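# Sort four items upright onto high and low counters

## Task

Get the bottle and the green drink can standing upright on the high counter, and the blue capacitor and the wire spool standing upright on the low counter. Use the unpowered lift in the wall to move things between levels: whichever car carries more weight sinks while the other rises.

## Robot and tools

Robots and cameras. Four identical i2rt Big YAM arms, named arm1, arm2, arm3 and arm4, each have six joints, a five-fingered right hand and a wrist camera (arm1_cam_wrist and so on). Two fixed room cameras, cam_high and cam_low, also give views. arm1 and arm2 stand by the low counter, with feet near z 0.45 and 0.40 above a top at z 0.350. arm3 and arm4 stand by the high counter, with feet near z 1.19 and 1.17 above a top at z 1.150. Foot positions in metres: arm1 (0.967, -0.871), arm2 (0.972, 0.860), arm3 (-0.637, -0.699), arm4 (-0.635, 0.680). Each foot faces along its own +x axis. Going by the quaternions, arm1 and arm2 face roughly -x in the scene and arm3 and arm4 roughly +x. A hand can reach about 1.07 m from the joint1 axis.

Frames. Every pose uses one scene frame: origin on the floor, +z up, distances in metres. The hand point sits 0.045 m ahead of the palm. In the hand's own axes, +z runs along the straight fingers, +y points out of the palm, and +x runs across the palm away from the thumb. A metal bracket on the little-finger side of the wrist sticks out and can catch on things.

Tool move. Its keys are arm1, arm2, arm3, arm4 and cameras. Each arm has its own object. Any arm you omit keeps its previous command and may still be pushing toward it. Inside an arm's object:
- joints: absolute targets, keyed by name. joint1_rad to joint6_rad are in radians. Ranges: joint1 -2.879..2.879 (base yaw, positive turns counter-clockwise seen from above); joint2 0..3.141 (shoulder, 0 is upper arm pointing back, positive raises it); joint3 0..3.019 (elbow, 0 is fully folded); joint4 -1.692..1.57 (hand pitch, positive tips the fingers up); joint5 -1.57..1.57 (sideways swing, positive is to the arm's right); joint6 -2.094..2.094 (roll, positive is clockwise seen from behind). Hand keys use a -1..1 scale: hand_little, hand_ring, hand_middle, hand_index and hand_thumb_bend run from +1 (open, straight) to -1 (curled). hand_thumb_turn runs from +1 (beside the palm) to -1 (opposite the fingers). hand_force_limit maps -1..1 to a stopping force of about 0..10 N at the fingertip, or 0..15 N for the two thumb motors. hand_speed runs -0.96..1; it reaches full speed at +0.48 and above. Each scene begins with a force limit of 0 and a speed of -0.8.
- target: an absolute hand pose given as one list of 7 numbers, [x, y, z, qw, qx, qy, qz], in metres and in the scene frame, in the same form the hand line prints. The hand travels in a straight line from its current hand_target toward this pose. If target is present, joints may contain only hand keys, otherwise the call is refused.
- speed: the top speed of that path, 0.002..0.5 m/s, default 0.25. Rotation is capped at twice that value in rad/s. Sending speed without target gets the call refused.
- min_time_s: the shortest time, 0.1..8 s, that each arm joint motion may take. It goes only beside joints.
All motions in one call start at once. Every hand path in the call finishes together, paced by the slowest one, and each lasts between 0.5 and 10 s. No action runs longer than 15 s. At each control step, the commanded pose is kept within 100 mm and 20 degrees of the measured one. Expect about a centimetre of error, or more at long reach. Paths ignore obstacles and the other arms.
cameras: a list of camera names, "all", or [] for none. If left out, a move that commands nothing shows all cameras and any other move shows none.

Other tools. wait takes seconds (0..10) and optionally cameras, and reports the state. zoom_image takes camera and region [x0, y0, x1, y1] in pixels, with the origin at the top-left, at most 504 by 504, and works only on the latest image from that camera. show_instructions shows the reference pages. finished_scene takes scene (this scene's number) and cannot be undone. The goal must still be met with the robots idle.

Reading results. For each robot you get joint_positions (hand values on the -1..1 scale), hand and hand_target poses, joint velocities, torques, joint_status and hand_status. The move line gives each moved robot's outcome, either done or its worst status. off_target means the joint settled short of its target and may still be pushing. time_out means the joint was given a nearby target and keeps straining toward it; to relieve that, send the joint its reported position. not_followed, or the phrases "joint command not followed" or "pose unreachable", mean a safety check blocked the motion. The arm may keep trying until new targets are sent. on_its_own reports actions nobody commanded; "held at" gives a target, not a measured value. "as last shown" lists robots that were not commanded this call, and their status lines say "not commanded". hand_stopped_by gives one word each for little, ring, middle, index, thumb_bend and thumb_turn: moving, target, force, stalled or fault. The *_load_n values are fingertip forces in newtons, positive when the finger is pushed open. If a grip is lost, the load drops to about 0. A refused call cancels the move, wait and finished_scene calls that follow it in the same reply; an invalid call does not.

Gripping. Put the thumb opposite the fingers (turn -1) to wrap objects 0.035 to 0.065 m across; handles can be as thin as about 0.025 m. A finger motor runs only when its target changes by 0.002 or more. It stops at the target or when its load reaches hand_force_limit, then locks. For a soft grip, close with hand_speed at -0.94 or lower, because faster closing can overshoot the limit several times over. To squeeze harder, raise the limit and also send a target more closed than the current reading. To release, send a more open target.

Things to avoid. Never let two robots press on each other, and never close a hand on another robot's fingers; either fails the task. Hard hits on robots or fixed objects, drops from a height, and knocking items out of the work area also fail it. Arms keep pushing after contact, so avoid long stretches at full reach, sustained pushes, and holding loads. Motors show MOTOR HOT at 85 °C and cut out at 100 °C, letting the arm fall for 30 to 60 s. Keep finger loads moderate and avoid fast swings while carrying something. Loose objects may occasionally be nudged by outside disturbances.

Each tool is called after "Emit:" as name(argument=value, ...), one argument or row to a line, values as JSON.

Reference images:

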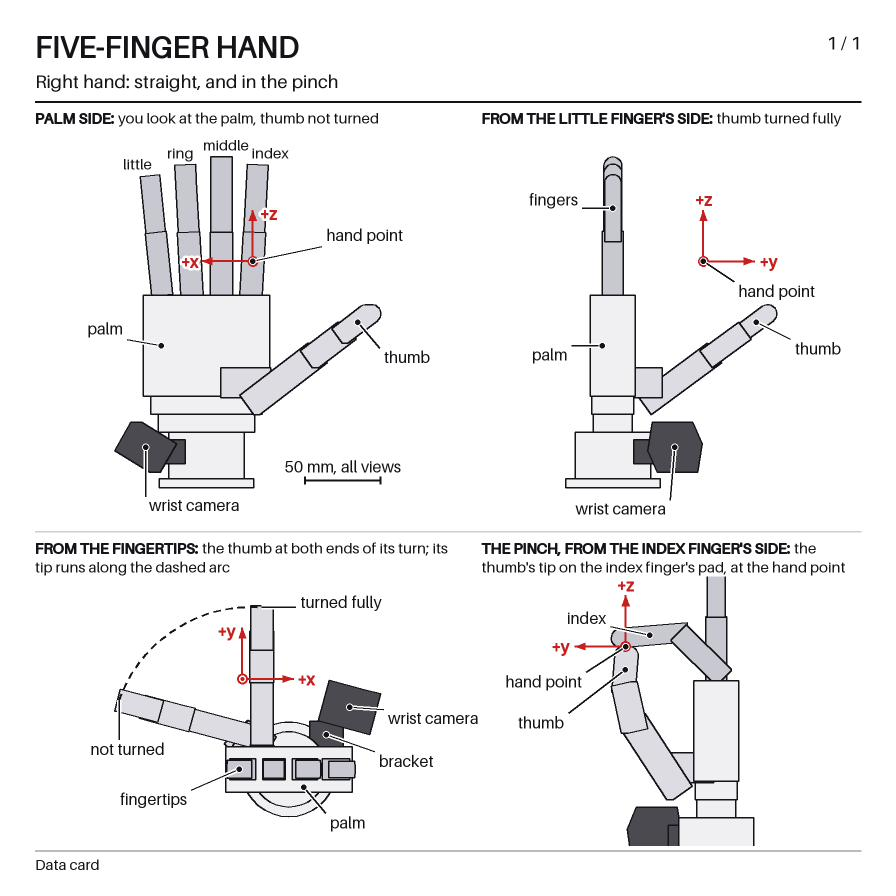

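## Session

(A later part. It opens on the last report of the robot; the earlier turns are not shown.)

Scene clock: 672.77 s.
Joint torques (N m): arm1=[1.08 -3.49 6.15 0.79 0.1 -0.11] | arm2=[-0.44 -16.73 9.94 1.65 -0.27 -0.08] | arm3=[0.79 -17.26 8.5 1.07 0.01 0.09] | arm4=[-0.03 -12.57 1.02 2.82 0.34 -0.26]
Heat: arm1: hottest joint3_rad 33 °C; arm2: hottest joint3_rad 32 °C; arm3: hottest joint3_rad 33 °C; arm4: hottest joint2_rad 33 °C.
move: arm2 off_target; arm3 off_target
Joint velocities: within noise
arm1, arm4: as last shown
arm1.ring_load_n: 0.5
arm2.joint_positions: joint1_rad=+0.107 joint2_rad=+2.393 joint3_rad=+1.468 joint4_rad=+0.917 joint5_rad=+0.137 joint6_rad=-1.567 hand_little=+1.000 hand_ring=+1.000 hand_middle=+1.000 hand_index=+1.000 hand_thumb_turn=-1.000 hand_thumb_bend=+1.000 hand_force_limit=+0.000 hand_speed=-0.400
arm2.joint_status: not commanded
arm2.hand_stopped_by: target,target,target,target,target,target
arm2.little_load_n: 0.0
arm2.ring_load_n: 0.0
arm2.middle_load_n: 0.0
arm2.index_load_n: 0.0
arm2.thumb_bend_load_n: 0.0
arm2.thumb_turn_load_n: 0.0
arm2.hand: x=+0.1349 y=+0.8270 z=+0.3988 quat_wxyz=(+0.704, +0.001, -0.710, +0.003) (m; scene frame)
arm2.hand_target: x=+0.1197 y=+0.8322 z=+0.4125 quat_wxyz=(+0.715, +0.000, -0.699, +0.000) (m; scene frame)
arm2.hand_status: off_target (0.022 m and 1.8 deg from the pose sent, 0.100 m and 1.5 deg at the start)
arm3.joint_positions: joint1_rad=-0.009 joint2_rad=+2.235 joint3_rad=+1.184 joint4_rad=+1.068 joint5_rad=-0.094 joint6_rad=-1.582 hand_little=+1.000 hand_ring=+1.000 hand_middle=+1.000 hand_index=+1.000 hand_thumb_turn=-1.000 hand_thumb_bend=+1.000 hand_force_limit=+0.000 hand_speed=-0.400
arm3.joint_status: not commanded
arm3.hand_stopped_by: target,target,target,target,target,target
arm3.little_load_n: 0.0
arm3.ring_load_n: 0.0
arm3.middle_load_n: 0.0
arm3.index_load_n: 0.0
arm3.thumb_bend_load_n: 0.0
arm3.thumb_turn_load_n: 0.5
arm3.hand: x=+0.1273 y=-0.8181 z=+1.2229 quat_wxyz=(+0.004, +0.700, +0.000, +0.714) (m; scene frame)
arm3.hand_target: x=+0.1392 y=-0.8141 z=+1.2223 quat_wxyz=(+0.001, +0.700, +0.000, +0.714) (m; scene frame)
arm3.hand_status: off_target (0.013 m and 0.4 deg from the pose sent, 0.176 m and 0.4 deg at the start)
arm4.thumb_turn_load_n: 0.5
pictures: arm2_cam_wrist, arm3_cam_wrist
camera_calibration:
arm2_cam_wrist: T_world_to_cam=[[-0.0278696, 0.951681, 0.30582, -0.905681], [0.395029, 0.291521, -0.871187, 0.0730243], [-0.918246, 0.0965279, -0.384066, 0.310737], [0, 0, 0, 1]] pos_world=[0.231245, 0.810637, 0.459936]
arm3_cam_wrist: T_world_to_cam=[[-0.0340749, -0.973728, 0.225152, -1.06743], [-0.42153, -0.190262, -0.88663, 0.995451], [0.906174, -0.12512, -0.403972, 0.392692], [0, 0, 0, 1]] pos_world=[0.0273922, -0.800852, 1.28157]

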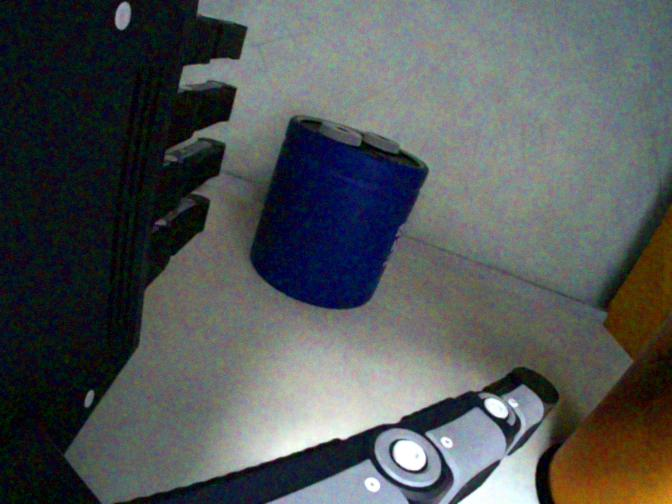

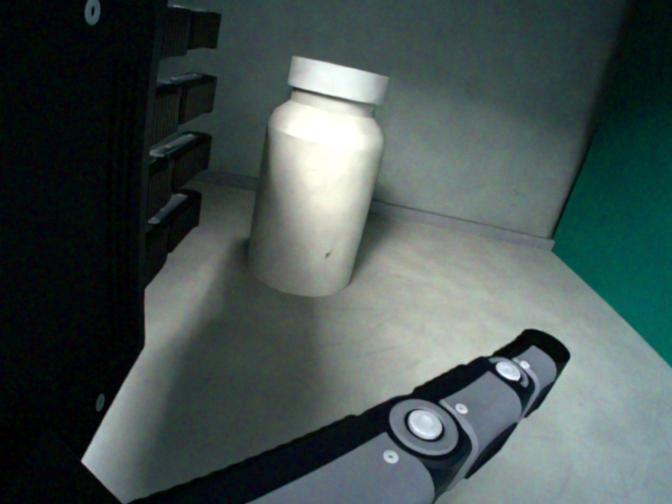

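Emit:
move(
  arm2={"target":[0.034,0.8365,0.412,-0.7150,0,0.6991,0],"speed":0.12},
  arm3={"target":[0.246,-0.817,1.222,0,0.70,0,0.714],"speed":0.12},
  cameras=["arm2_cam_wrist","arm3_cam_wrist"],
)

Scene clock: 687.37 s.
Joint torques (N m): arm1=[1.03 -3.49 6.16 0.83 0.1 -0.11] | arm2=[-0.62 -18.49 12.26 1.35 -0.26 -0.07] | arm3=[0.97 -20.54 10.81 1.05 0 0.08] | arm4=[-0.03 -12.57 1.02 2.82 0.34 -0.26]
Heat: arm1: hottest joint3_rad 33 °C; arm2: hottest joint3_rad 35 °C; arm3: hottest joint3_rad 34 °C; arm4: hottest joint2_rad 33 °C.
move: arm2 off_target; arm3 off_target
Joint velocities: within noise
arm1, arm4: as last shown
arm1.ring_load_n: 0.0
arm2.joint_positions: joint1_rad=+0.087 joint2_rad=+2.544 joint3_rad=+1.806 joint4_rad=+0.724 joint5_rad=+0.116 joint6_rad=-1.567 hand_little=+1.000 hand_ring=+1.000 hand_middle=+1.000 hand_index=+1.000 hand_thumb_turn=-1.000 hand_thumb_bend=+1.000 hand_force_limit=+0.000 hand_speed=-0.400
arm2.joint_status: not commanded
arm2.hand_stopped_by: target,target,target,target,target,target
arm2.little_load_n: 0.0
arm2.ring_load_n: 0.0
arm2.middle_load_n: 0.0
arm2.index_load_n: -0.5
arm2.thumb_bend_load_n: 0.0
arm2.thumb_turn_load_n: 0.0
arm2.hand: x=+0.0536 y=+0.8300 z=+0.3945 quat_wxyz=(+0.702, +0.002, -0.712, +0.003) (m; scene frame)
arm2.hand_target: x=+0.0372 y=+0.8367 z=+0.4127 quat_wxyz=(+0.715, +0.000, -0.699, +0.000) (m; scene frame)
arm2.hand_status: off_target (0.027 m and 2.1 deg from the pose sent, 0.102 m and 1.8 deg at the start)
arm3.joint_positions: joint1_rad=+0.000 joint2_rad=+2.400 joint3_rad=+1.566 joint4_rad=+0.844 joint5_rad=-0.085 joint6_rad=-1.582 hand_little=+1.000 hand_ring=+1.000 hand_middle=+1.000 hand_index=+1.000 hand_thumb_turn=-1.000 hand_thumb_bend=+1.000 hand_force_limit=+0.000 hand_speed=-0.400
arm3.joint_status: not commanded
arm3.hand_stopped_by: target,target,target,target,target,target
arm3.little_load_n: 0.0
arm3.ring_load_n: 0.0
arm3.middle_load_n: -0.5
arm3.index_load_n: 0.0
arm3.thumb_bend_load_n: 0.0
arm3.thumb_turn_load_n: 0.5
arm3.hand: x=+0.2323 y=-0.8223 z=+1.2194 quat_wxyz=(+0.003, +0.703, -0.001, +0.711) (m; scene frame)
arm3.hand_target: x=+0.2448 y=-0.8169 z=+1.2223 quat_wxyz=(+0.000, +0.700, +0.000, +0.714) (m; scene frame)
arm3.hand_status: off_target (0.015 m and 0.6 deg from the pose sent, 0.119 m and 0.4 deg at the start)
pictures: arm2_cam_wrist, arm3_cam_wrist
camera_calibration:
arm2_cam_wrist: T_world_to_cam=[[-0.0308514, 0.951464, 0.30621, -0.909205], [0.399824, 0.292526, -0.86866, 0.0984218], [-0.916073, 0.0956309, -0.389443, 0.236825], [0, 0, 0, 1]] pos_world=[0.149548, 0.813637, 0.456133]
arm3_cam_wrist: T_world_to_cam=[[-0.0325423, -0.9739, 0.224632, -1.06705], [-0.427531, -0.189587, -0.883897, 1.03435], [0.903415, -0.124801, -0.410202, 0.30406], [0, 0, 0, 1]] pos_world=[0.132799, -0.805153, 1.27868]

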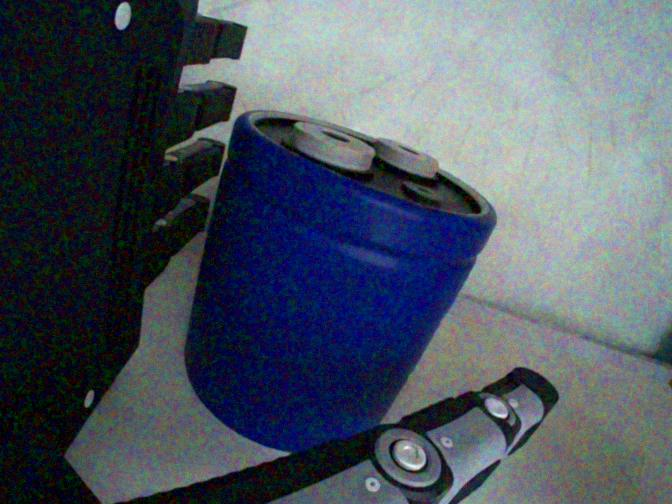

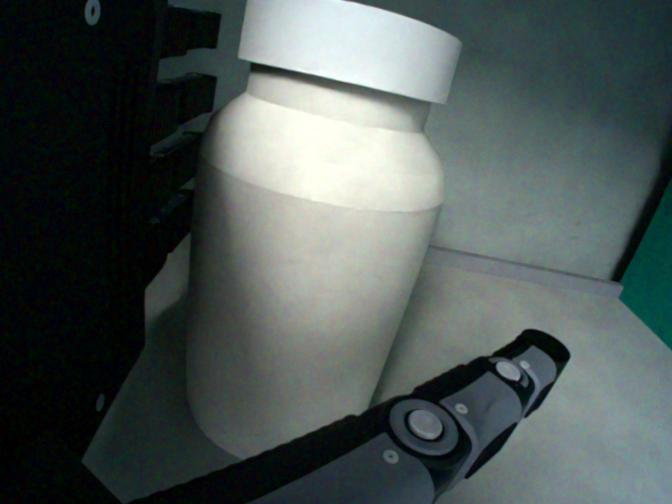

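Emit:
move(
  arm2={"joints":{"hand_speed":-0.8,"hand_little":0.5,"hand_ring":0.1,"hand_middle":-1,"hand_index":-1,"hand_thumb_bend":-1}},
  arm3={"joints":{"hand_speed":-0.8,"hand_little":-1,"hand_ring":-1,"hand_middle":-1,"hand_index":-1,"hand_thumb_bend":-1}},
  cameras=["arm2_cam_wrist","arm3_cam_wrist"],
)

Scene clock: 703.67 s.
Joint torques (N m): arm1=[1.03 -3.49 6.11 0.77 0.08 -0.11] | arm2=[-0.44 -19.19 11.4 1.58 -0.05 -0.09] | arm3=[0.73 -20.54 10.55 1.01 -0.04 0.06] | arm4=[-0.03 -12.57 1.02 2.82 0.34 -0.25]
Heat: arm1: hottest joint3_rad 33 °C; arm2: hottest joint3_rad 37 °C; arm3: hottest joint3_rad 37 °C; arm4: hottest joint2_rad 33 °C.
move: arm2 off_target; arm3 off_target
Joint velocities: within noise
arm1, arm4: as last shown
arm1.thumb_turn_load_n: 0.0
arm2.joint_positions: joint1_rad=+0.085 joint2_rad=+2.551 joint3_rad=+1.818 joint4_rad=+0.718 joint5_rad=+0.109 joint6_rad=-1.567 hand_little=+0.500 hand_ring=+0.173 hand_middle=+0.226 hand_index=+0.263 hand_thumb_turn=-1.000 hand_thumb_bend=+0.626 hand_force_limit=+0.000 hand_speed=-0.800
arm2.joint_status: hand_ring off_target (ended at +0.173, target +0.100); hand_middle off_target (ended at +0.226, target -1.000); hand_index off_target (ended at +0.263, target -1.000); hand_thumb_bend off_target (ended at +0.626, target -1.000); the others done
arm2.hand_stopped_by: target,force,force,force,force,target
arm2.little_load_n: 0.0
arm2.ring_load_n: 10.0
arm2.middle_load_n: 1.0
arm2.index_load_n: 1.5
arm2.thumb_bend_load_n: 17.5
arm2.thumb_turn_load_n: 4.0
arm2.hand: x=+0.0511 y=+0.8299 z=+0.3926 quat_wxyz=(+0.702, +0.003, -0.712, +0.005) (m; scene frame)
arm2.hand_target: x=+0.0370 y=+0.8366 z=+0.4128 quat_wxyz=(+0.715, +0.000, -0.699, +0.000) (m; scene frame)
arm2.hand_status: not commanded
arm3.joint_positions: joint1_rad=+0.002 joint2_rad=+2.400 joint3_rad=+1.567 joint4_rad=+0.842 joint5_rad=-0.083 joint6_rad=-1.582 hand_little=+0.005 hand_ring=+0.153 hand_middle=+0.171 hand_index=+0.190 hand_thumb_turn=-1.000 hand_thumb_bend=+0.591 hand_force_limit=+0.000 hand_speed=-0.800
arm3.joint_status: hand_little off_target (ended at +0.005, target -1.000); hand_ring off_target (ended at +0.153, target -1.000); hand_middle off_target (ended at +0.171, target -1.000); hand_index off_target (ended at +0.190, target -1.000); hand_thumb_bend off_target (ended at +0.591, target -1.000); the others done
arm3.hand_stopped_by: force,force,force,force,force,target
arm3.little_load_n: 9.0
arm3.ring_load_n: 0.0
arm3.middle_load_n: 2.0
arm3.index_load_n: 5.0
arm3.thumb_bend_load_n: 19.0
arm3.thumb_turn_load_n: 8.0
arm3.hand: x=+0.2329 y=-0.8210 z=+1.2194 quat_wxyz=(+0.003, +0.703, -0.001, +0.711) (m; scene frame)
arm3.hand_target: x=+0.2447 y=-0.8170 z=+1.2220 quat_wxyz=(+0.000, +0.700, +0.000, +0.714) (m; scene frame)
arm3.hand_status: not commanded
arm4.thumb_turn_load_n: 0.0
pictures: arm2_cam_wrist, arm3_cam_wrist
camera_calibration:
arm2_cam_wrist: T_world_to_cam=[[-0.0358501, 0.951253, 0.306322, -0.908283], [0.400097, 0.294543, -0.867852, 0.0957758], [-0.915771, 0.0914457, -0.391153, 0.237979], [0, 0, 0, 1]] pos_world=[0.147053, 0.814035, 0.454432]
arm3_cam_wrist: T_world_to_cam=[[-0.0320568, -0.973934, 0.224556, -1.06578], [-0.427825, -0.189677, -0.883735, 1.03466], [0.903293, -0.1244, -0.410593, 0.30465], [0, 0, 0, 1]] pos_world=[0.133299, -0.803854, 1.27878]

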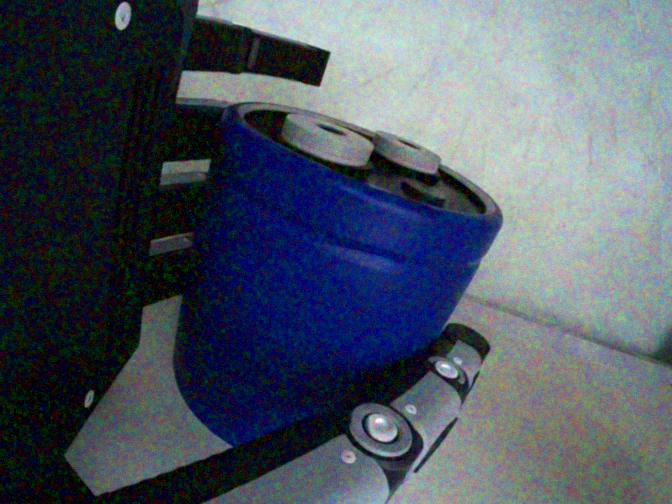

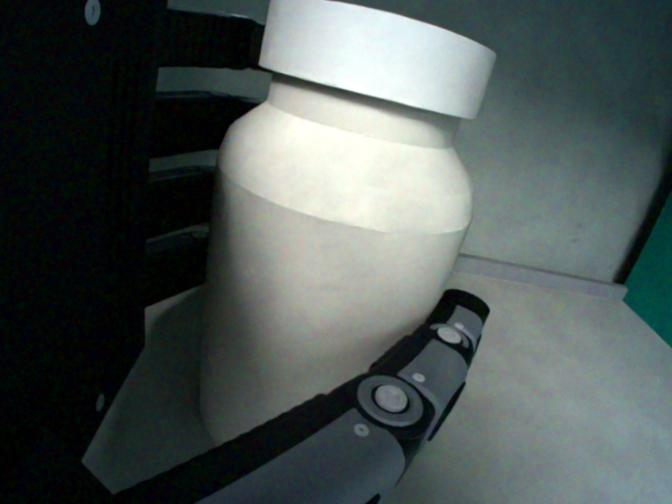

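Emit:
move(
  arm2={"target":[0.05,0.828,0.49,-0.7366,0,0.6763,0],"speed":0.1},
  arm3={"target":[0.235,-0.82,1.30,0,0.67,0,0.742],"speed":0.1},
  cameras=["arm2_cam_wrist","arm3_cam_wrist"],
)

Scene clock: 709.20 s.
Joint torques (N m): arm1=[1.32 -3.55 6.13 0.79 0.11 -0.11] | arm2=[0.73 -24.41 8.17 2.37 -0.02 -0.16] | arm3=[0.21 -24.23 7.21 1.74 -0.18 0.11] | arm4=[-0.03 -12.57 1.01 2.81 0.33 -0.26]
Heat: arm1: hottest joint3_rad 33 °C; arm2: hottest joint3_rad 38 °C; arm3: hottest joint3_rad 37 °C; arm4: hottest joint2_rad 33 °C.
move: arm2 off_target; arm3 off_target
Joint velocities: within noise
arm1, arm4: as last shown
arm2.joint_positions: joint1_rad=+0.085 joint2_rad=+2.492 joint3_rad=+1.772 joint4_rad=+0.718 joint5_rad=+0.125 joint6_rad=-1.567 hand_little=+0.500 hand_ring=+0.173 hand_middle=+0.226 hand_index=+0.263 hand_thumb_turn=-1.000 hand_thumb_bend=+0.626 hand_force_limit=+0.000 hand_speed=-0.800
arm2.joint_status: not commanded
arm2.hand_stopped_by: target,force,force,force,force,target
arm2.little_load_n: 0.0
arm2.ring_load_n: 8.5
arm2.middle_load_n: 1.0
arm2.index_load_n: 2.5
arm2.thumb_bend_load_n: 17.0
arm2.thumb_turn_load_n: 6.0
arm2.hand: x=+0.0579 y=+0.8336 z=+0.4202 quat_wxyz=(+0.706, -0.002, -0.708, +0.000) (m; scene frame)
arm2.hand_target: x=+0.0502 y=+0.8285 z=+0.4887 quat_wxyz=(+0.737, -0.001, -0.676, +0.000) (m; scene frame)
arm2.hand_status: off_target (0.070 m and 5.0 deg from the pose sent, 0.097 m and 5.8 deg at the start)
arm3.joint_positions: joint1_rad=+0.002 joint2_rad=+2.328 joint3_rad=+1.549 joint4_rad=+0.842 joint5_rad=-0.086 joint6_rad=-1.578 hand_little=+0.005 hand_ring=+0.153 hand_middle=+0.171 hand_index=+0.190 hand_thumb_turn=-1.000 hand_thumb_bend=+0.591 hand_force_limit=+0.000 hand_speed=-0.800
arm3.joint_status: not commanded
arm3.hand_stopped_by: force,force,force,force,force,target
arm3.little_load_n: 7.5
arm3.ring_load_n: 0.0
arm3.middle_load_n: 2.5
arm3.index_load_n: 5.5
arm3.thumb_bend_load_n: 19.0
arm3.thumb_turn_load_n: 9.5
arm3.hand: x=+0.2333 y=-0.8207 z=+1.2712 quat_wxyz=(+0.002, +0.683, +0.000, +0.730) (m; scene frame)
arm3.hand_target: x=+0.2352 y=-0.8200 z=+1.2997 quat_wxyz=(+0.000, +0.670, +0.000, +0.742) (m; scene frame)
arm3.hand_status: off_target (0.029 m and 2.1 deg from the pose sent, 0.081 m and 5.2 deg at the start)
arm4.thumb_turn_load_n: 0.5
pictures: arm2_cam_wrist, arm3_cam_wrist
camera_calibration:
arm2_cam_wrist: T_world_to_cam=[[-0.0172649, 0.952107, 0.305277, -0.921367], [0.393357, 0.28717, -0.873387, 0.124782], [-0.919224, 0.105004, -0.379476, 0.238708], [0, 0, 0, 1]] pos_world=[0.154434, 0.816341, 0.480839]
arm3_cam_wrist: T_world_to_cam=[[-0.041458, -0.973948, 0.222948, -1.07293], [-0.378958, -0.191139, -0.90546, 1.09569], [0.924485, -0.122026, -0.361161, 0.259703], [0, 0, 0, 1]] pos_world=[0.130646, -0.803857, 1.3251]

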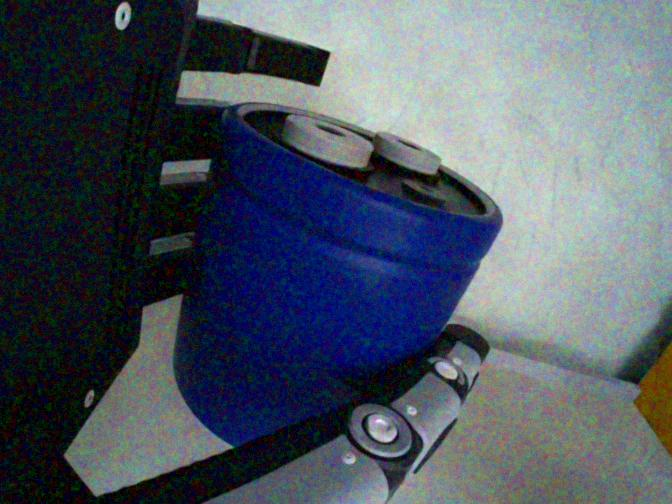

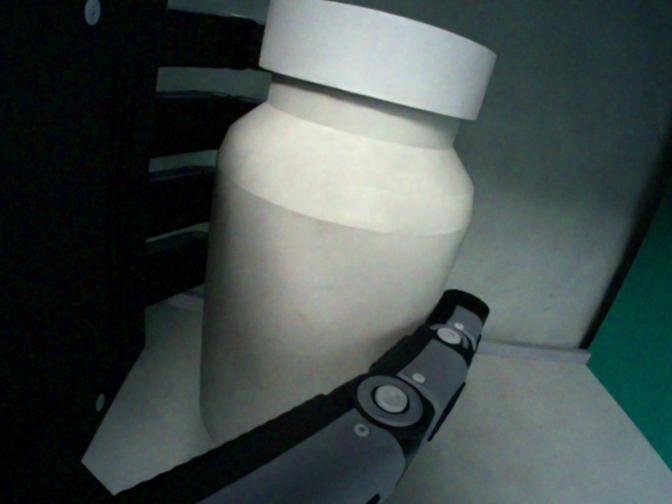

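Emit:
move(
  arm2={"target":[0.36,0.825,0.49,-0.7366,0,0.6763,0],"speed":0.2},
  arm3={"target":[-0.08,-0.81,1.31,0,0.67,0,0.742],"speed":0.2},
)

Emit:
move(
  arm2={"target":[0.52,0.85,0.60,-0.7263,0,0.6874,0],"speed":0.25},
  arm3={"target":[-0.22,-0.75,1.42,0,0.67,0,0.742],"speed":0.25},
  cameras=["arm2_cam_wrist","arm3_cam_wrist","cam_low","cam_high"],
)

Scene clock: 716.80 s.
Joint torques (N m): arm1=[1.03 -3.6 6.13 0.77 0.11 -0.11] | arm2=[1.08 -14.56 3.97 3.49 -0.03 -0.26] | arm3=[-0.38 -13.57 3.47 3.25 -0.18 0.12] | arm4=[-0.03 -12.57 1.01 2.84 0.34 -0.26]
Heat: arm1: hottest joint3_rad 33 °C; arm2: hottest joint3_rad 37 °C; arm3: hottest joint3_rad 36 °C; arm4: hottest joint2_rad 33 °C.
move: arm2 off_target; arm3 off_target
Joint velocities: within noise
arm1, arm4: as last shown
arm2.joint_positions: joint1_rad=+0.181 joint2_rad=+1.993 joint3_rad=+0.715 joint4_rad=+1.275 joint5_rad=+0.221 joint6_rad=-1.567 hand_little=+0.500 hand_ring=+0.173 hand_middle=+0.226 hand_index=+0.263 hand_thumb_turn=-1.000 hand_thumb_bend=+0.626 hand_force_limit=+0.000 hand_speed=-0.800
arm2.joint_status: not commanded
arm2.hand_stopped_by: target,force,force,force,force,target
arm2.little_load_n: 0.0
arm2.ring_load_n: 8.5
arm2.middle_load_n: 1.0
arm2.index_load_n: 2.5
arm2.thumb_bend_load_n: 17.0
arm2.thumb_turn_load_n: 6.0
arm2.hand: x=+0.3649 y=+0.8306 z=+0.4492 quat_wxyz=(+0.706, -0.003, -0.708, -0.001) (m; scene frame)
arm2.hand_target: x=+0.3602 y=+0.8251 z=+0.4891 quat_wxyz=(+0.737, +0.000, -0.676, +0.000) (m; scene frame)
arm2.hand_status: off_target (0.042 m and 5.1 deg from the pose sent, 0.310 m and 5.0 deg at the start)
arm3.joint_positions: joint1_rad=-0.039 joint2_rad=+1.827 joint3_rad=+0.540 joint4_rad=+1.315 joint5_rad=-0.134 joint6_rad=-1.575 hand_little=+0.005 hand_ring=+0.153 hand_middle=+0.171 hand_index=+0.190 hand_thumb_turn=-1.000 hand_thumb_bend=+0.591 hand_force_limit=+0.000 hand_speed=-0.800
arm3.joint_status: not commanded
arm3.hand_stopped_by: force,force,force,force,force,target
arm3.little_load_n: 7.5
arm3.ring_load_n: 0.0
arm3.middle_load_n: 2.5
arm3.index_load_n: 5.5
arm3.thumb_bend_load_n: 19.0
arm3.thumb_turn_load_n: 9.0
arm3.hand: x=-0.0803 y=-0.8063 z=+1.2825 quat_wxyz=(-0.002, +0.697, +0.001, +0.717) (m; scene frame)
arm3.hand_target: x=-0.0801 y=-0.8101 z=+1.3094 quat_wxyz=(+0.000, +0.670, +0.000, +0.742) (m; scene frame)
arm3.hand_status: off_target (0.028 m and 4.2 deg from the pose sent, 0.316 m and 2.1 deg at the start)
arm4.thumb_turn_load_n: 0.0
pictures: none

Scene clock: 718.67 s.
Joint torques (N m): arm1=[1.14 -3.55 6.11 0.8 0.11 -0.11] | arm2=[1.08 -6.01 7.06 2 -0.04 -0.2] | arm3=[0.67 -4.42 8.64 1.33 0 -0.08] | arm4=[-0.03 -12.57 1.02 2.82 0.33 -0.25]
Heat: arm1: hottest joint3_rad 33 °C; arm2: hottest joint3_rad 37 °C; arm3: hottest joint3_rad 36 °C; arm4: hottest joint2_rad 33 °C.
move: arm2 off_target; arm3 off_target
Joint velocities: within noise
arm1, arm4: as last shown
arm1.thumb_turn_load_n: 0.5
arm2.joint_positions: joint1_rad=+0.222 joint2_rad=+1.219 joint3_rad=+0.314 joint4_rad=+0.917 joint5_rad=+0.266 joint6_rad=-1.567 hand_little=+0.500 hand_ring=+0.173 hand_middle=+0.226 hand_index=+0.263 hand_thumb_turn=-1.000 hand_thumb_bend=+0.626 hand_force_limit=+0.000 hand_speed=-0.800
arm2.joint_status: not commanded
arm2.hand_stopped_by: target,force,force,force,force,target
arm2.little_load_n: 0.0
arm2.ring_load_n: 8.5
arm2.middle_load_n: 1.0
arm2.index_load_n: 2.5
arm2.thumb_bend_load_n: 17.0
arm2.thumb_turn_load_n: 5.5
arm2.hand: x=+0.5217 y=+0.8543 z=+0.5795 quat_wxyz=(+0.711, -0.005, -0.703, +0.000) (m; scene frame)
arm2.hand_target: x=+0.5200 y=+0.8504 z=+0.5999 quat_wxyz=(+0.727, +0.000, -0.687, +0.000) (m; scene frame)
arm2.hand_status: off_target (0.021 m and 2.5 deg from the pose sent, 0.217 m and 3.3 deg at the start)
arm3.joint_positions: joint1_rad=+0.133 joint2_rad=+0.967 joint3_rad=+0.229 joint4_rad=+0.818 joint5_rad=+0.047 joint6_rad=-1.575 hand_little=+0.005 hand_ring=+0.153 hand_middle=+0.171 hand_index=+0.190 hand_thumb_turn=-1.000 hand_thumb_bend=+0.591 hand_force_limit=+0.000 hand_speed=-0.800
arm3.joint_status: not commanded
arm3.hand_stopped_by: force,force,force,force,force,target
arm3.little_load_n: 7.5
arm3.ring_load_n: 0.0
arm3.middle_load_n: 2.0
arm3.index_load_n: 5.5
arm3.thumb_bend_load_n: 18.5
arm3.thumb_turn_load_n: 9.5
arm3.hand: x=-0.2224 y=-0.7526 z=+1.4073 quat_wxyz=(-0.001, +0.678, -0.004, +0.735) (m; scene frame)
arm3.hand_target: x=-0.2201 y=-0.7499 z=+1.4202 quat_wxyz=(+0.000, +0.670, +0.001, +0.743) (m; scene frame)
arm3.hand_status: off_target (0.013 m and 1.3 deg from the pose sent, 0.204 m and 4.2 deg at the start)
pictures: arm2_cam_wrist, arm3_cam_wrist, cam_high, cam_low
camera_calibration:
arm2_cam_wrist: T_world_to_cam=[[-0.00893411, 0.953192, 0.302232, -0.985128], [0.381947, 0.282581, -0.879923, 0.0892943], [-0.924141, 0.107575, -0.366593, 0.716161], [0, 0, 0, 1]] pos_world=[0.618927, 0.836742, 0.638849]
arm3_cam_wrist: T_world_to_cam=[[-0.0462434, -0.97655, 0.210265, -1.04099], [-0.364627, -0.179465, -0.913696, 1.08276], [0.930005, -0.118921, -0.347777, 0.723147], [0, 0, 0, 1]] pos_world=[-0.325867, -0.736266, 1.45969]

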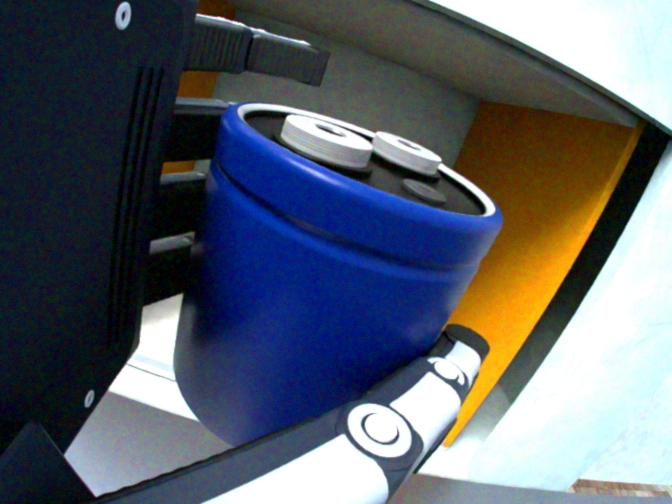

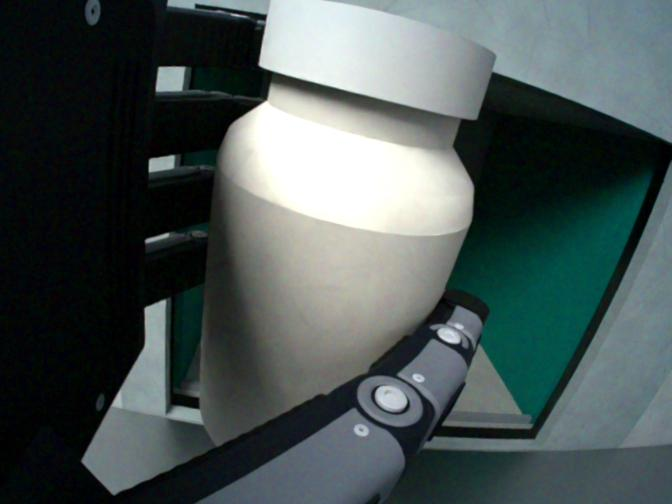

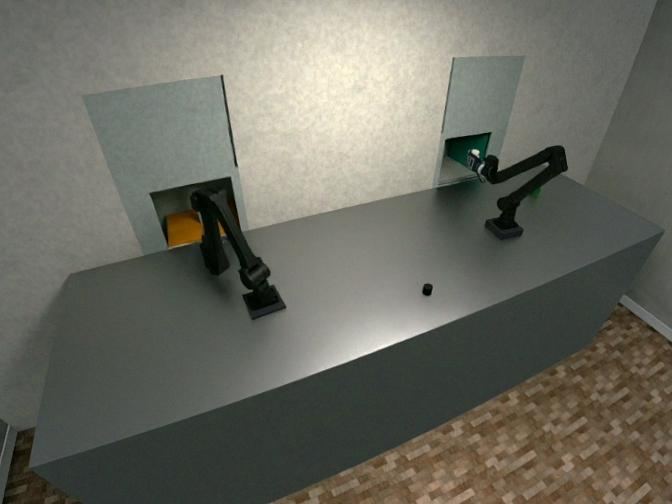

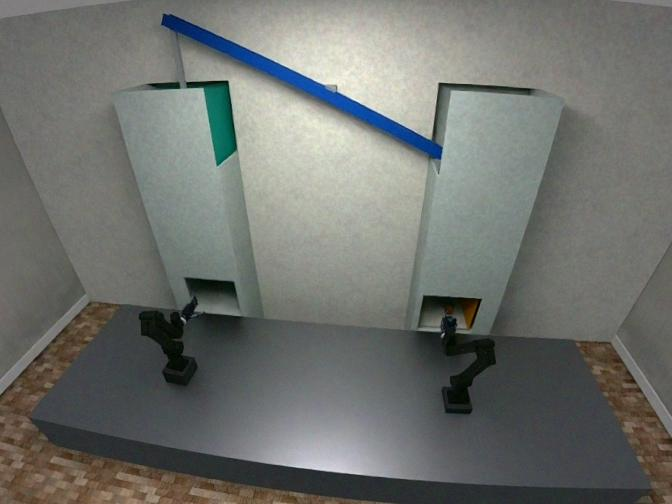

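Emit:
move(
  arm2={"joints":{"joint1_rad":-1.05,"joint5_rad":0.0},"min_time_s":2.5},
  arm3={"joints":{"joint1_rad":1.12,"joint5_rad":0.0},"min_time_s":2.5},
)

Emit:
move(
  arm2={"target":[0.662,1.397,0.455,-0.6334,0.341,0.5906,0.3657],"speed":0.2},
  arm3={"target":[-0.327,-0.162,1.27,-0.3657,0.5906,0.341,0.6334],"speed":0.2},
)

Emit:
move(
  arm2={"target":[0.662,1.397,0.425,-0.6334,0.341,0.5906,0.3657],"speed":0.06},
  arm3={"target":[-0.327,-0.162,1.24,-0.3657,0.5906,0.341,0.6334],"speed":0.06},
  cameras=["arm2_cam_wrist","arm3_cam_wrist"],
)

Scene clock: 729.43 s.
Joint torques (N m): arm1=[1.08 -3.6 6.11 0.8 0.09 -0.12] | arm2=[-0.26 -6.36 7.15 2.02 -0.26 -0.2] | arm3=[0.5 -4.37 8.69 1.21 -0.09 -0.08] | arm4=[-0.03 -12.57 1.02 2.82 0.33 -0.26]
Heat: arm1: hottest joint3_rad 33 °C; arm2: hottest joint3_rad 36 °C; arm3: hottest joint3_rad 35 °C; arm4: hottest joint2_rad 33 °C.
move: arm2 done; arm3 done
Joint velocities: within noise
arm1.joint_positions: joint1_rad=+0.295 joint2_rad=+1.109 joint3_rad=+0.049 joint4_rad=+1.075 joint5_rad=+0.235 joint6_rad=-1.585 hand_little=+1.000 hand_ring=+1.000 hand_middle=+1.000 hand_index=+1.000 hand_thumb_turn=-1.000 hand_thumb_bend=+1.000 hand_force_limit=+0.000 hand_speed=-0.400
arm1.joint_status: not commanded
arm1.hand_stopped_by: target,target,target,target,target,target
arm1.little_load_n: 0.0
arm1.ring_load_n: 0.0
arm1.middle_load_n: 0.0
arm1.index_load_n: 0.0
arm1.thumb_bend_load_n: 0.0
arm1.thumb_turn_load_n: 0.5
arm1.hand: x=+0.6030 y=-0.8473 z=+0.5955 quat_wxyz=(-0.713, +0.003, +0.701, +0.000) (m; scene frame)
arm1.hand_target: x=+0.6000 y=-0.8499 z=+0.6001 quat_wxyz=(-0.715, +0.000, +0.699, +0.000) (m; scene frame)
arm1.hand_status: not commanded
arm2.joint_positions: joint1_rad=-1.042 joint2_rad=+1.219 joint3_rad=+0.314 joint4_rad=+0.917 joint5_rad=+0.002 joint6_rad=-1.567 hand_little=+0.500 hand_ring=+0.173 hand_middle=+0.226 hand_index=+0.263 hand_thumb_turn=-1.000 hand_thumb_bend=+0.626 hand_force_limit=+0.000 hand_speed=-0.800
arm2.joint_status: all done
arm2.hand_stopped_by: target,force,force,force,force,target
arm2.little_load_n: 0.0
arm2.ring_load_n: 8.5
arm2.middle_load_n: 1.0
arm2.index_load_n: 2.5
arm2.thumb_bend_load_n: 17.0
arm2.thumb_turn_load_n: 6.0
arm2.hand: x=+0.7780 y=+1.2809 z=+0.5798 quat_wxyz=(+0.624, -0.341, -0.615, -0.343) (m; scene frame)
arm2.hand_target: x=+0.7801 y=+1.2841 z=+0.6012 quat_wxyz=(+0.633, -0.329, -0.603, -0.358) (m; scene frame)
arm2.hand_status: not commanded
arm3.joint_positions: joint1_rad=+1.114 joint2_rad=+0.967 joint3_rad=+0.229 joint4_rad=+0.818 joint5_rad=+0.000 joint6_rad=-1.575 hand_little=+0.005 hand_ring=+0.153 hand_middle=+0.171 hand_index=+0.190 hand_thumb_turn=-1.000 hand_thumb_bend=+0.591 hand_force_limit=+0.000 hand_speed=-0.800
arm3.joint_status: all done
arm3.hand_stopped_by: force,force,force,force,force,target
arm3.little_load_n: 8.0
arm3.ring_load_n: 0.0
arm3.middle_load_n: 2.0
arm3.index_load_n: 5.5
arm3.thumb_bend_load_n: 18.5
arm3.thumb_turn_load_n: 9.0
arm3.hand: x=-0.3694 y=-0.3775 z=+1.4103 quat_wxyz=(-0.361, +0.588, +0.331, +0.643) (m; scene frame)
arm3.hand_target: x=-0.3700 y=-0.3744 z=+1.4234 quat_wxyz=(-0.363, +0.579, +0.332, +0.650) (m; scene frame)
arm3.hand_status: not commanded
arm4.joint_positions: joint1_rad=+0.475 joint2_rad=+2.017 joint3_rad=+0.502 joint4_rad=+1.541 joint5_rad=+0.552 joint6_rad=-1.597 hand_little=+1.000 hand_ring=+1.000 hand_middle=+1.000 hand_index=+1.000 hand_thumb_turn=-1.000 hand_thumb_bend=+1.000 hand_force_limit=+0.000 hand_speed=-0.200
arm4.joint_status: not commanded
arm4.hand_stopped_by: target,target,target,target,target,target
arm4.little_load_n: 0.0
arm4.ring_load_n: 0.0
arm4.middle_load_n: 0.0
arm4.index_load_n: 0.0
arm4.thumb_bend_load_n: 0.0
arm4.thumb_turn_load_n: 0.5
arm4.hand: x=-0.1486 y=+0.7964 z=+1.2040 quat_wxyz=(+0.006, +0.699, +0.003, +0.715) (m; scene frame)
arm4.hand_target: x=-0.1499 y=+0.7996 z=+1.2203 quat_wxyz=(+0.001, +0.684, -0.001, +0.729) (m; scene frame)
arm4.hand_status: not commanded
pictures: none

Scene clock: 731.60 s.
Joint torques (N m): arm1=[1.14 -3.49 6.13 0.79 0.11 -0.12] | arm2=[0.91 -11.69 6.32 3.54 -0.04 -0.16] | arm3=[0.56 -13.22 6.57 3.21 0.03 -0.04] | arm4=[0.03 -12.57 1.02 2.82 0.33 -0.26]
Heat: arm1: hottest joint3_rad 33 °C; arm2: hottest joint3_rad 36 °C; arm3: hottest joint3_rad 35 °C; arm4: hottest joint2_rad 33 °C.
move: arm2 off_target; arm3 off_target
Joint velocities: within noise
arm1, arm4: as last shown
arm1.thumb_turn_load_n: 0.0
arm2.joint_positions: joint1_rad=-0.949 joint2_rad=+2.047 joint3_rad=+0.689 joint4_rad=+1.336 joint5_rad=+0.140 joint6_rad=-1.567 hand_little=+0.500 hand_ring=+0.173 hand_middle=+0.226 hand_index=+0.263 hand_thumb_turn=-1.000 hand_thumb_bend=+0.626 hand_force_limit=+0.000 hand_speed=-0.800
arm2.joint_status: not commanded
arm2.hand_stopped_by: target,force,force,force,force,target
arm2.little_load_n: 0.0
arm2.ring_load_n: 8.5
arm2.middle_load_n: 1.0
arm2.index_load_n: 2.5
arm2.thumb_bend_load_n: 17.0
arm2.thumb_turn_load_n: 5.5
arm2.hand: x=+0.6781 y=+1.3829 z=+0.4244 quat_wxyz=(+0.605, -0.359, -0.618, -0.351) (m; scene frame)
arm2.hand_target: x=+0.6630 y=+1.3954 z=+0.4552 quat_wxyz=(+0.633, -0.341, -0.591, -0.366) (m; scene frame)
arm2.hand_status: off_target (0.037 m and 5.3 deg from the pose sent, 0.206 m and 4.0 deg at the start)
arm3.joint_positions: joint1_rad=+1.274 joint2_rad=+1.981 joint3_rad=+0.690 joint4_rad=+1.273 joint5_rad=+0.135 joint6_rad=-1.575 hand_little=+0.005 hand_ring=+0.153 hand_middle=+0.171 hand_index=+0.190 hand_thumb_turn=-1.000 hand_thumb_bend=+0.591 hand_force_limit=+0.000 hand_speed=-0.800
arm3.joint_status: not commanded
arm3.hand_stopped_by: force,force,force,force,force,target
arm3.little_load_n: 8.0
arm3.ring_load_n: 0.0
arm3.middle_load_n: 2.5
arm3.index_load_n: 5.5
arm3.thumb_bend_load_n: 18.5
arm3.thumb_turn_load_n: 9.0
arm3.hand: x=-0.3311 y=-0.1774 z=+1.2459 quat_wxyz=(-0.351, +0.614, +0.357, +0.610) (m; scene frame)
arm3.hand_target: x=-0.3284 y=-0.1625 z=+1.2701 quat_wxyz=(-0.367, +0.590, +0.343, +0.632) (m; scene frame)
arm3.hand_status: off_target (0.029 m and 4.5 deg from the pose sent, 0.261 m and 1.7 deg at the start)
arm4.thumb_turn_load_n: 0.0
pictures: none

Scene clock: 732.83 s.
Joint torques (N m): arm1=[1.03 -3.49 6.12 0.8 0.1 -0.11] | arm2=[0.91 -11.93 5.34 3.62 -0.06 -0.15] | arm3=[0.5 -13.68 5.64 3.19 0.02 -0.04] | arm4=[-0.03 -12.57 1.02 2.81 0.34 -0.26]
Heat: arm1: hottest joint3_rad 33 °C; arm2: hottest joint3_rad 36 °C; arm3: hottest joint3_rad 35 °C; arm4: hottest joint2_rad 33 °C.
move: arm2 off_target; arm3 off_target
Joint velocities: within noise
arm1, arm4: as last shown
arm2.joint_positions: joint1_rad=-0.949 joint2_rad=+2.144 joint3_rad=+0.714 joint4_rad=+1.413 joint5_rad=+0.140 joint6_rad=-1.567 hand_little=+0.500 hand_ring=+0.173 hand_middle=+0.226 hand_index=+0.263 hand_thumb_turn=-1.000 hand_thumb_bend=+0.626 hand_force_limit=+0.000 hand_speed=-0.800
arm2.joint_status: not commanded
arm2.hand_stopped_by: target,force,force,force,force,target
arm2.little_load_n: 0.0
arm2.ring_load_n: 9.0
arm2.middle_load_n: 1.0
arm2.index_load_n: 2.5
arm2.thumb_bend_load_n: 17.5
arm2.thumb_turn_load_n: 5.5
arm2.hand: x=+0.6770 y=+1.3843 z=+0.3967 quat_wxyz=(+0.606, -0.359, -0.616, -0.352) (m; scene frame)
arm2.hand_target: x=+0.6628 y=+1.3956 z=+0.4253 quat_wxyz=(+0.633, -0.341, -0.591, -0.365) (m; scene frame)
arm2.hand_status: off_target (0.035 m and 5.0 deg from the pose sent, 0.021 m and 5.3 deg at the start)
arm3.joint_positions: joint1_rad=+1.274 joint2_rad=+2.076 joint3_rad=+0.710 joint4_rad=+1.353 joint5_rad=+0.139 joint6_rad=-1.575 hand_little=+0.005 hand_ring=+0.153 hand_middle=+0.171 hand_index=+0.190 hand_thumb_turn=-1.000 hand_thumb_bend=+0.591 hand_force_limit=+0.000 hand_speed=-0.800
arm3.joint_status: not commanded
arm3.hand_stopped_by: force,force,force,force,force,target
arm3.little_load_n: 7.5
arm3.ring_load_n: 0.0
arm3.middle_load_n: 2.0
arm3.index_load_n: 6.0
arm3.thumb_bend_load_n: 19.0
arm3.thumb_turn_load_n: 9.0
arm3.hand: x=-0.3298 y=-0.1763 z=+1.2186 quat_wxyz=(-0.351, +0.613, +0.355, +0.612) (m; scene frame)
arm3.hand_target: x=-0.3275 y=-0.1628 z=+1.2402 quat_wxyz=(-0.366, +0.591, +0.341, +0.633) (m; scene frame)
arm3.hand_status: off_target (0.026 m and 4.3 deg from the pose sent, 0.017 m and 4.5 deg at the start)
pictures: arm2_cam_wrist, arm3_cam_wrist
camera_calibration:
arm2_cam_wrist: T_world_to_cam=[[0.814124, 0.49302, 0.306811, -1.35579], [0.452734, -0.208035, -0.867037, 0.345303], [-0.363639, 0.84478, -0.392573, -0.653967], [0, 0, 0, 1]] pos_world=[0.709639, 1.29272, 0.458631]
arm3_cam_wrist: T_world_to_cam=[[0.830862, -0.509061, 0.22478, -0.0895181], [-0.0555036, -0.477728, -0.876753, 0.979047], [0.553704, 0.715984, -0.42518, 0.943357], [0, 0, 0, 1]] pos_world=[-0.393623, -0.253281, 1.2796]

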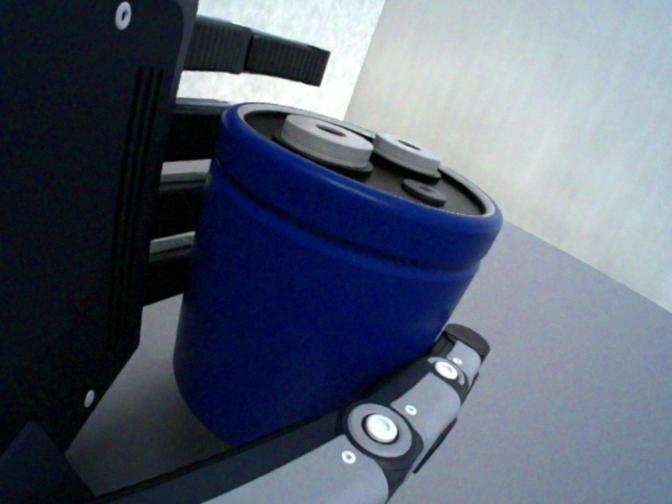

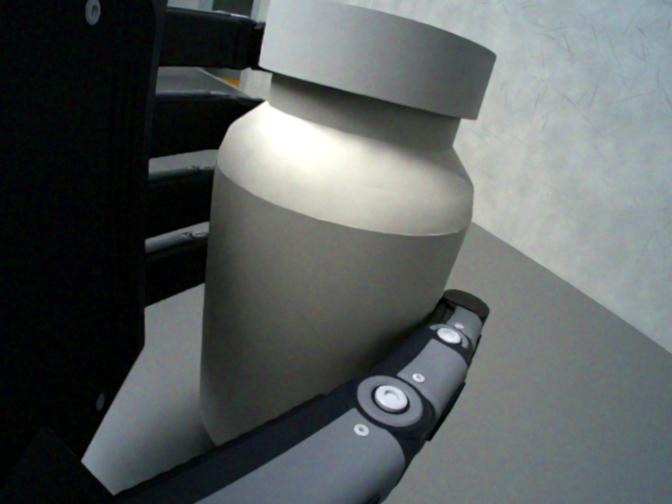

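Emit:
move(
  arm2={"target":[0.665,1.394,0.408,-0.6334,0.341,0.5906,0.3657],"speed":0.05},
  arm3={"target":[-0.327,-0.165,1.225,-0.3657,0.5906,0.341,0.6334],"speed":0.05},
  cameras=["arm2_cam_wrist","arm3_cam_wrist"],
)

Scene clock: 736.80 s.
Joint torques (N m): arm1=[1.03 -3.49 6.11 0.76 0.1 -0.11] | arm2=[0.73 -12.22 4.75 3.58 -0.08 -0.14] | arm3=[0.21 -13.27 5.18 3.19 -0.04 -0.05] | arm4=[-0.03 -12.63 1.02 2.81 0.34 -0.26]
Heat: arm1: hottest joint3_rad 33 °C; arm2: hottest joint3_rad 35 °C; arm3: hottest joint3_rad 35 °C; arm4: hottest joint2_rad 33 °C.
move: arm2 off_target; arm3 off_target
Joint velocities: within noise
arm1, arm4: as last shown
arm1.thumb_turn_load_n: 0.5
arm2.joint_positions: joint1_rad=-0.949 joint2_rad=+2.195 joint3_rad=+0.721 joint4_rad=+1.460 joint5_rad=+0.140 joint6_rad=-1.567 hand_little=+0.500 hand_ring=+0.173 hand_middle=+0.226 hand_index=+0.263 hand_thumb_turn=-1.000 hand_thumb_bend=+0.626 hand_force_limit=+0.000 hand_speed=-0.800
arm2.joint_status: not commanded
arm2.hand_stopped_by: target,force,force,force,force,target
arm2.little_load_n: 0.0
arm2.ring_load_n: 8.5
arm2.middle_load_n: 1.0
arm2.index_load_n: 2.5
arm2.thumb_bend_load_n: 17.0
arm2.thumb_turn_load_n: 5.5
arm2.hand: x=+0.6785 y=+1.3824 z=+0.3821 quat_wxyz=(+0.608, -0.358, -0.615, -0.352) (m; scene frame)
arm2.hand_target: x=+0.6657 y=+1.3929 z=+0.4079 quat_wxyz=(+0.633, -0.341, -0.591, -0.365) (m; scene frame)
arm2.hand_status: off_target (0.031 m and 4.8 deg from the pose sent, 0.019 m and 5.0 deg at the start)
arm3.joint_positions: joint1_rad=+1.274 joint2_rad=+2.118 joint3_rad=+0.714 joint4_rad=+1.396 joint5_rad=+0.139 joint6_rad=-1.575 hand_little=+0.005 hand_ring=+0.153 hand_middle=+0.171 hand_index=+0.190 hand_thumb_turn=-1.000 hand_thumb_bend=+0.591 hand_force_limit=+0.000 hand_speed=-0.800
arm3.joint_status: not commanded
arm3.hand_stopped_by: force,force,force,force,force,target
arm3.little_load_n: 7.5
arm3.ring_load_n: 0.0
arm3.middle_load_n: 2.5
arm3.index_load_n: 5.5
arm3.thumb_bend_load_n: 18.5
arm3.thumb_turn_load_n: 9.0
arm3.hand: x=-0.3303 y=-0.1776 z=+1.2067 quat_wxyz=(-0.352, +0.612, +0.354, +0.614) (m; scene frame)
arm3.hand_target: x=-0.3274 y=-0.1657 z=+1.2251 quat_wxyz=(-0.366, +0.591, +0.341, +0.633) (m; scene frame)
arm3.hand_status: off_target (0.022 m and 4.0 deg from the pose sent, 0.013 m and 4.3 deg at the start)
pictures: arm2_cam_wrist, arm3_cam_wrist
camera_calibration:
arm2_cam_wrist: T_world_to_cam=[[0.81491, 0.492012, 0.306343, -1.35053], [0.450511, -0.205183, -0.868873, 0.329941], [-0.36464, 0.846064, -0.388863, -0.660053], [0, 0, 0, 1]] pos_world=[0.711238, 1.29062, 0.443733]
arm3_cam_wrist: T_world_to_cam=[[0.830414, -0.510149, 0.223967, -0.0863859], [-0.0538302, -0.473572, -0.879109, 0.972068], [0.554541, 0.717968, -0.420722, 0.934805], [0, 0, 0, 1]] pos_world=[-0.394325, -0.254886, 1.26719]

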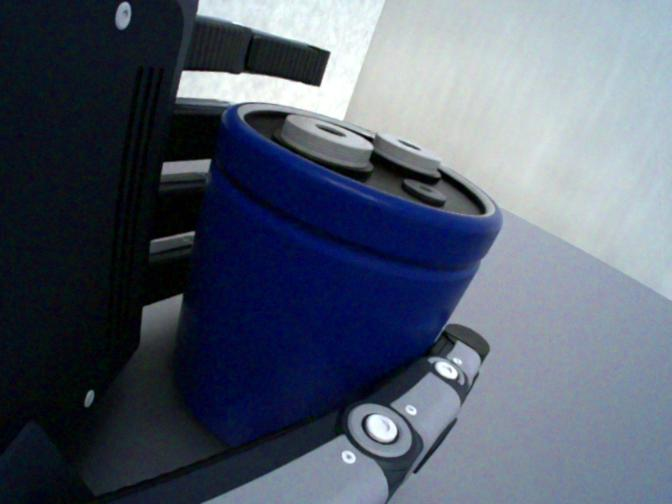

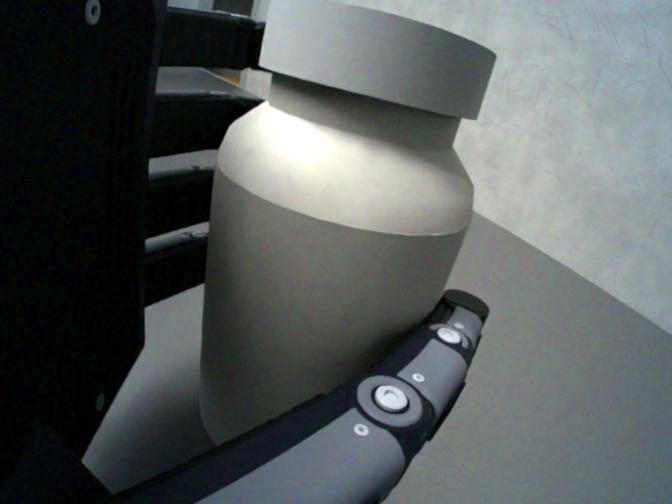

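Emit:
move(
  arm2={"target":[0.665,1.394,0.394,-0.6334,0.341,0.5906,0.3657],"speed":0.05},
  arm3={"target":[-0.327,-0.165,1.212,-0.3657,0.5906,0.341,0.6334],"speed":0.05},
)

Scene clock: 740.67 s.
Joint torques (N m): arm1=[0.91 -3.49 6.13 0.8 0.1 -0.11] | arm2=[0.73 -11.22 4.38 3.11 -0.11 -0.16] | arm3=[0.32 -12.69 4.56 2.73 -0.06 -0.04] | arm4=[-0.03 -12.57 1.02 2.84 0.34 -0.26]
Heat: arm1: hottest joint3_rad 33 °C; arm2: hottest joint3_rad 34 °C; arm3: hottest joint3_rad 35 °C; arm4: hottest joint2_rad 33 °C.
move: arm2 off_target; arm3 off_target
Joint velocities: within noise
arm1, arm4: as last shown
arm2.joint_positions: joint1_rad=-0.949 joint2_rad=+2.227 joint3_rad=+0.740 joint4_rad=+1.503 joint5_rad=+0.148 joint6_rad=-1.567 hand_little=+0.500 hand_ring=+0.173 hand_middle=+0.226 hand_index=+0.263 hand_thumb_turn=-1.000 hand_thumb_bend=+0.626 hand_force_limit=+0.000 hand_speed=-0.800
arm2.joint_status: not commanded
arm2.hand_stopped_by: target,force,force,force,force,target
arm2.little_load_n: 0.0
arm2.ring_load_n: 9.5
arm2.middle_load_n: 1.0
arm2.index_load_n: 1.5
arm2.thumb_bend_load_n: 17.5
arm2.thumb_turn_load_n: 4.0
arm2.hand: x=+0.6775 y=+1.3860 z=+0.3803 quat_wxyz=(+0.616, -0.357, -0.604, -0.359) (m; scene frame)
arm2.hand_target: x=+0.6667 y=+1.3939 z=+0.3947 quat_wxyz=(+0.632, -0.343, -0.589, -0.368) (m; scene frame)
arm2.hand_status: off_target (0.020 m and 3.2 deg from the pose sent, 0.021 m and 4.8 deg at the start)
arm3.joint_positions: joint1_rad=+1.274 joint2_rad=+2.148 joint3_rad=+0.732 joint4_rad=+1.441 joint5_rad=+0.145 joint6_rad=-1.575 hand_little=+0.005 hand_ring=+0.153 hand_middle=+0.171 hand_index=+0.190 hand_thumb_turn=-1.000 hand_thumb_bend=+0.591 hand_force_limit=+0.000 hand_speed=-0.800
arm3.joint_status: not commanded
arm3.hand_stopped_by: force,force,force,force,force,target
arm3.little_load_n: 9.0
arm3.ring_load_n: 0.0
arm3.middle_load_n: 2.0
arm3.index_load_n: 5.0
arm3.thumb_bend_load_n: 18.5
arm3.thumb_turn_load_n: 8.0
arm3.hand: x=-0.3276 y=-0.1739 z=+1.2069 quat_wxyz=(-0.357, +0.604, +0.344, +0.624) (m; scene frame)
arm3.hand_target: x=-0.3263 y=-0.1662 z=+1.2118 quat_wxyz=(-0.364, +0.592, +0.339, +0.634) (m; scene frame)
arm3.hand_status: off_target (0.010 m and 2.1 deg from the pose sent, 0.014 m and 4.0 deg at the start)
arm4.thumb_turn_load_n: 0.5
pictures: none


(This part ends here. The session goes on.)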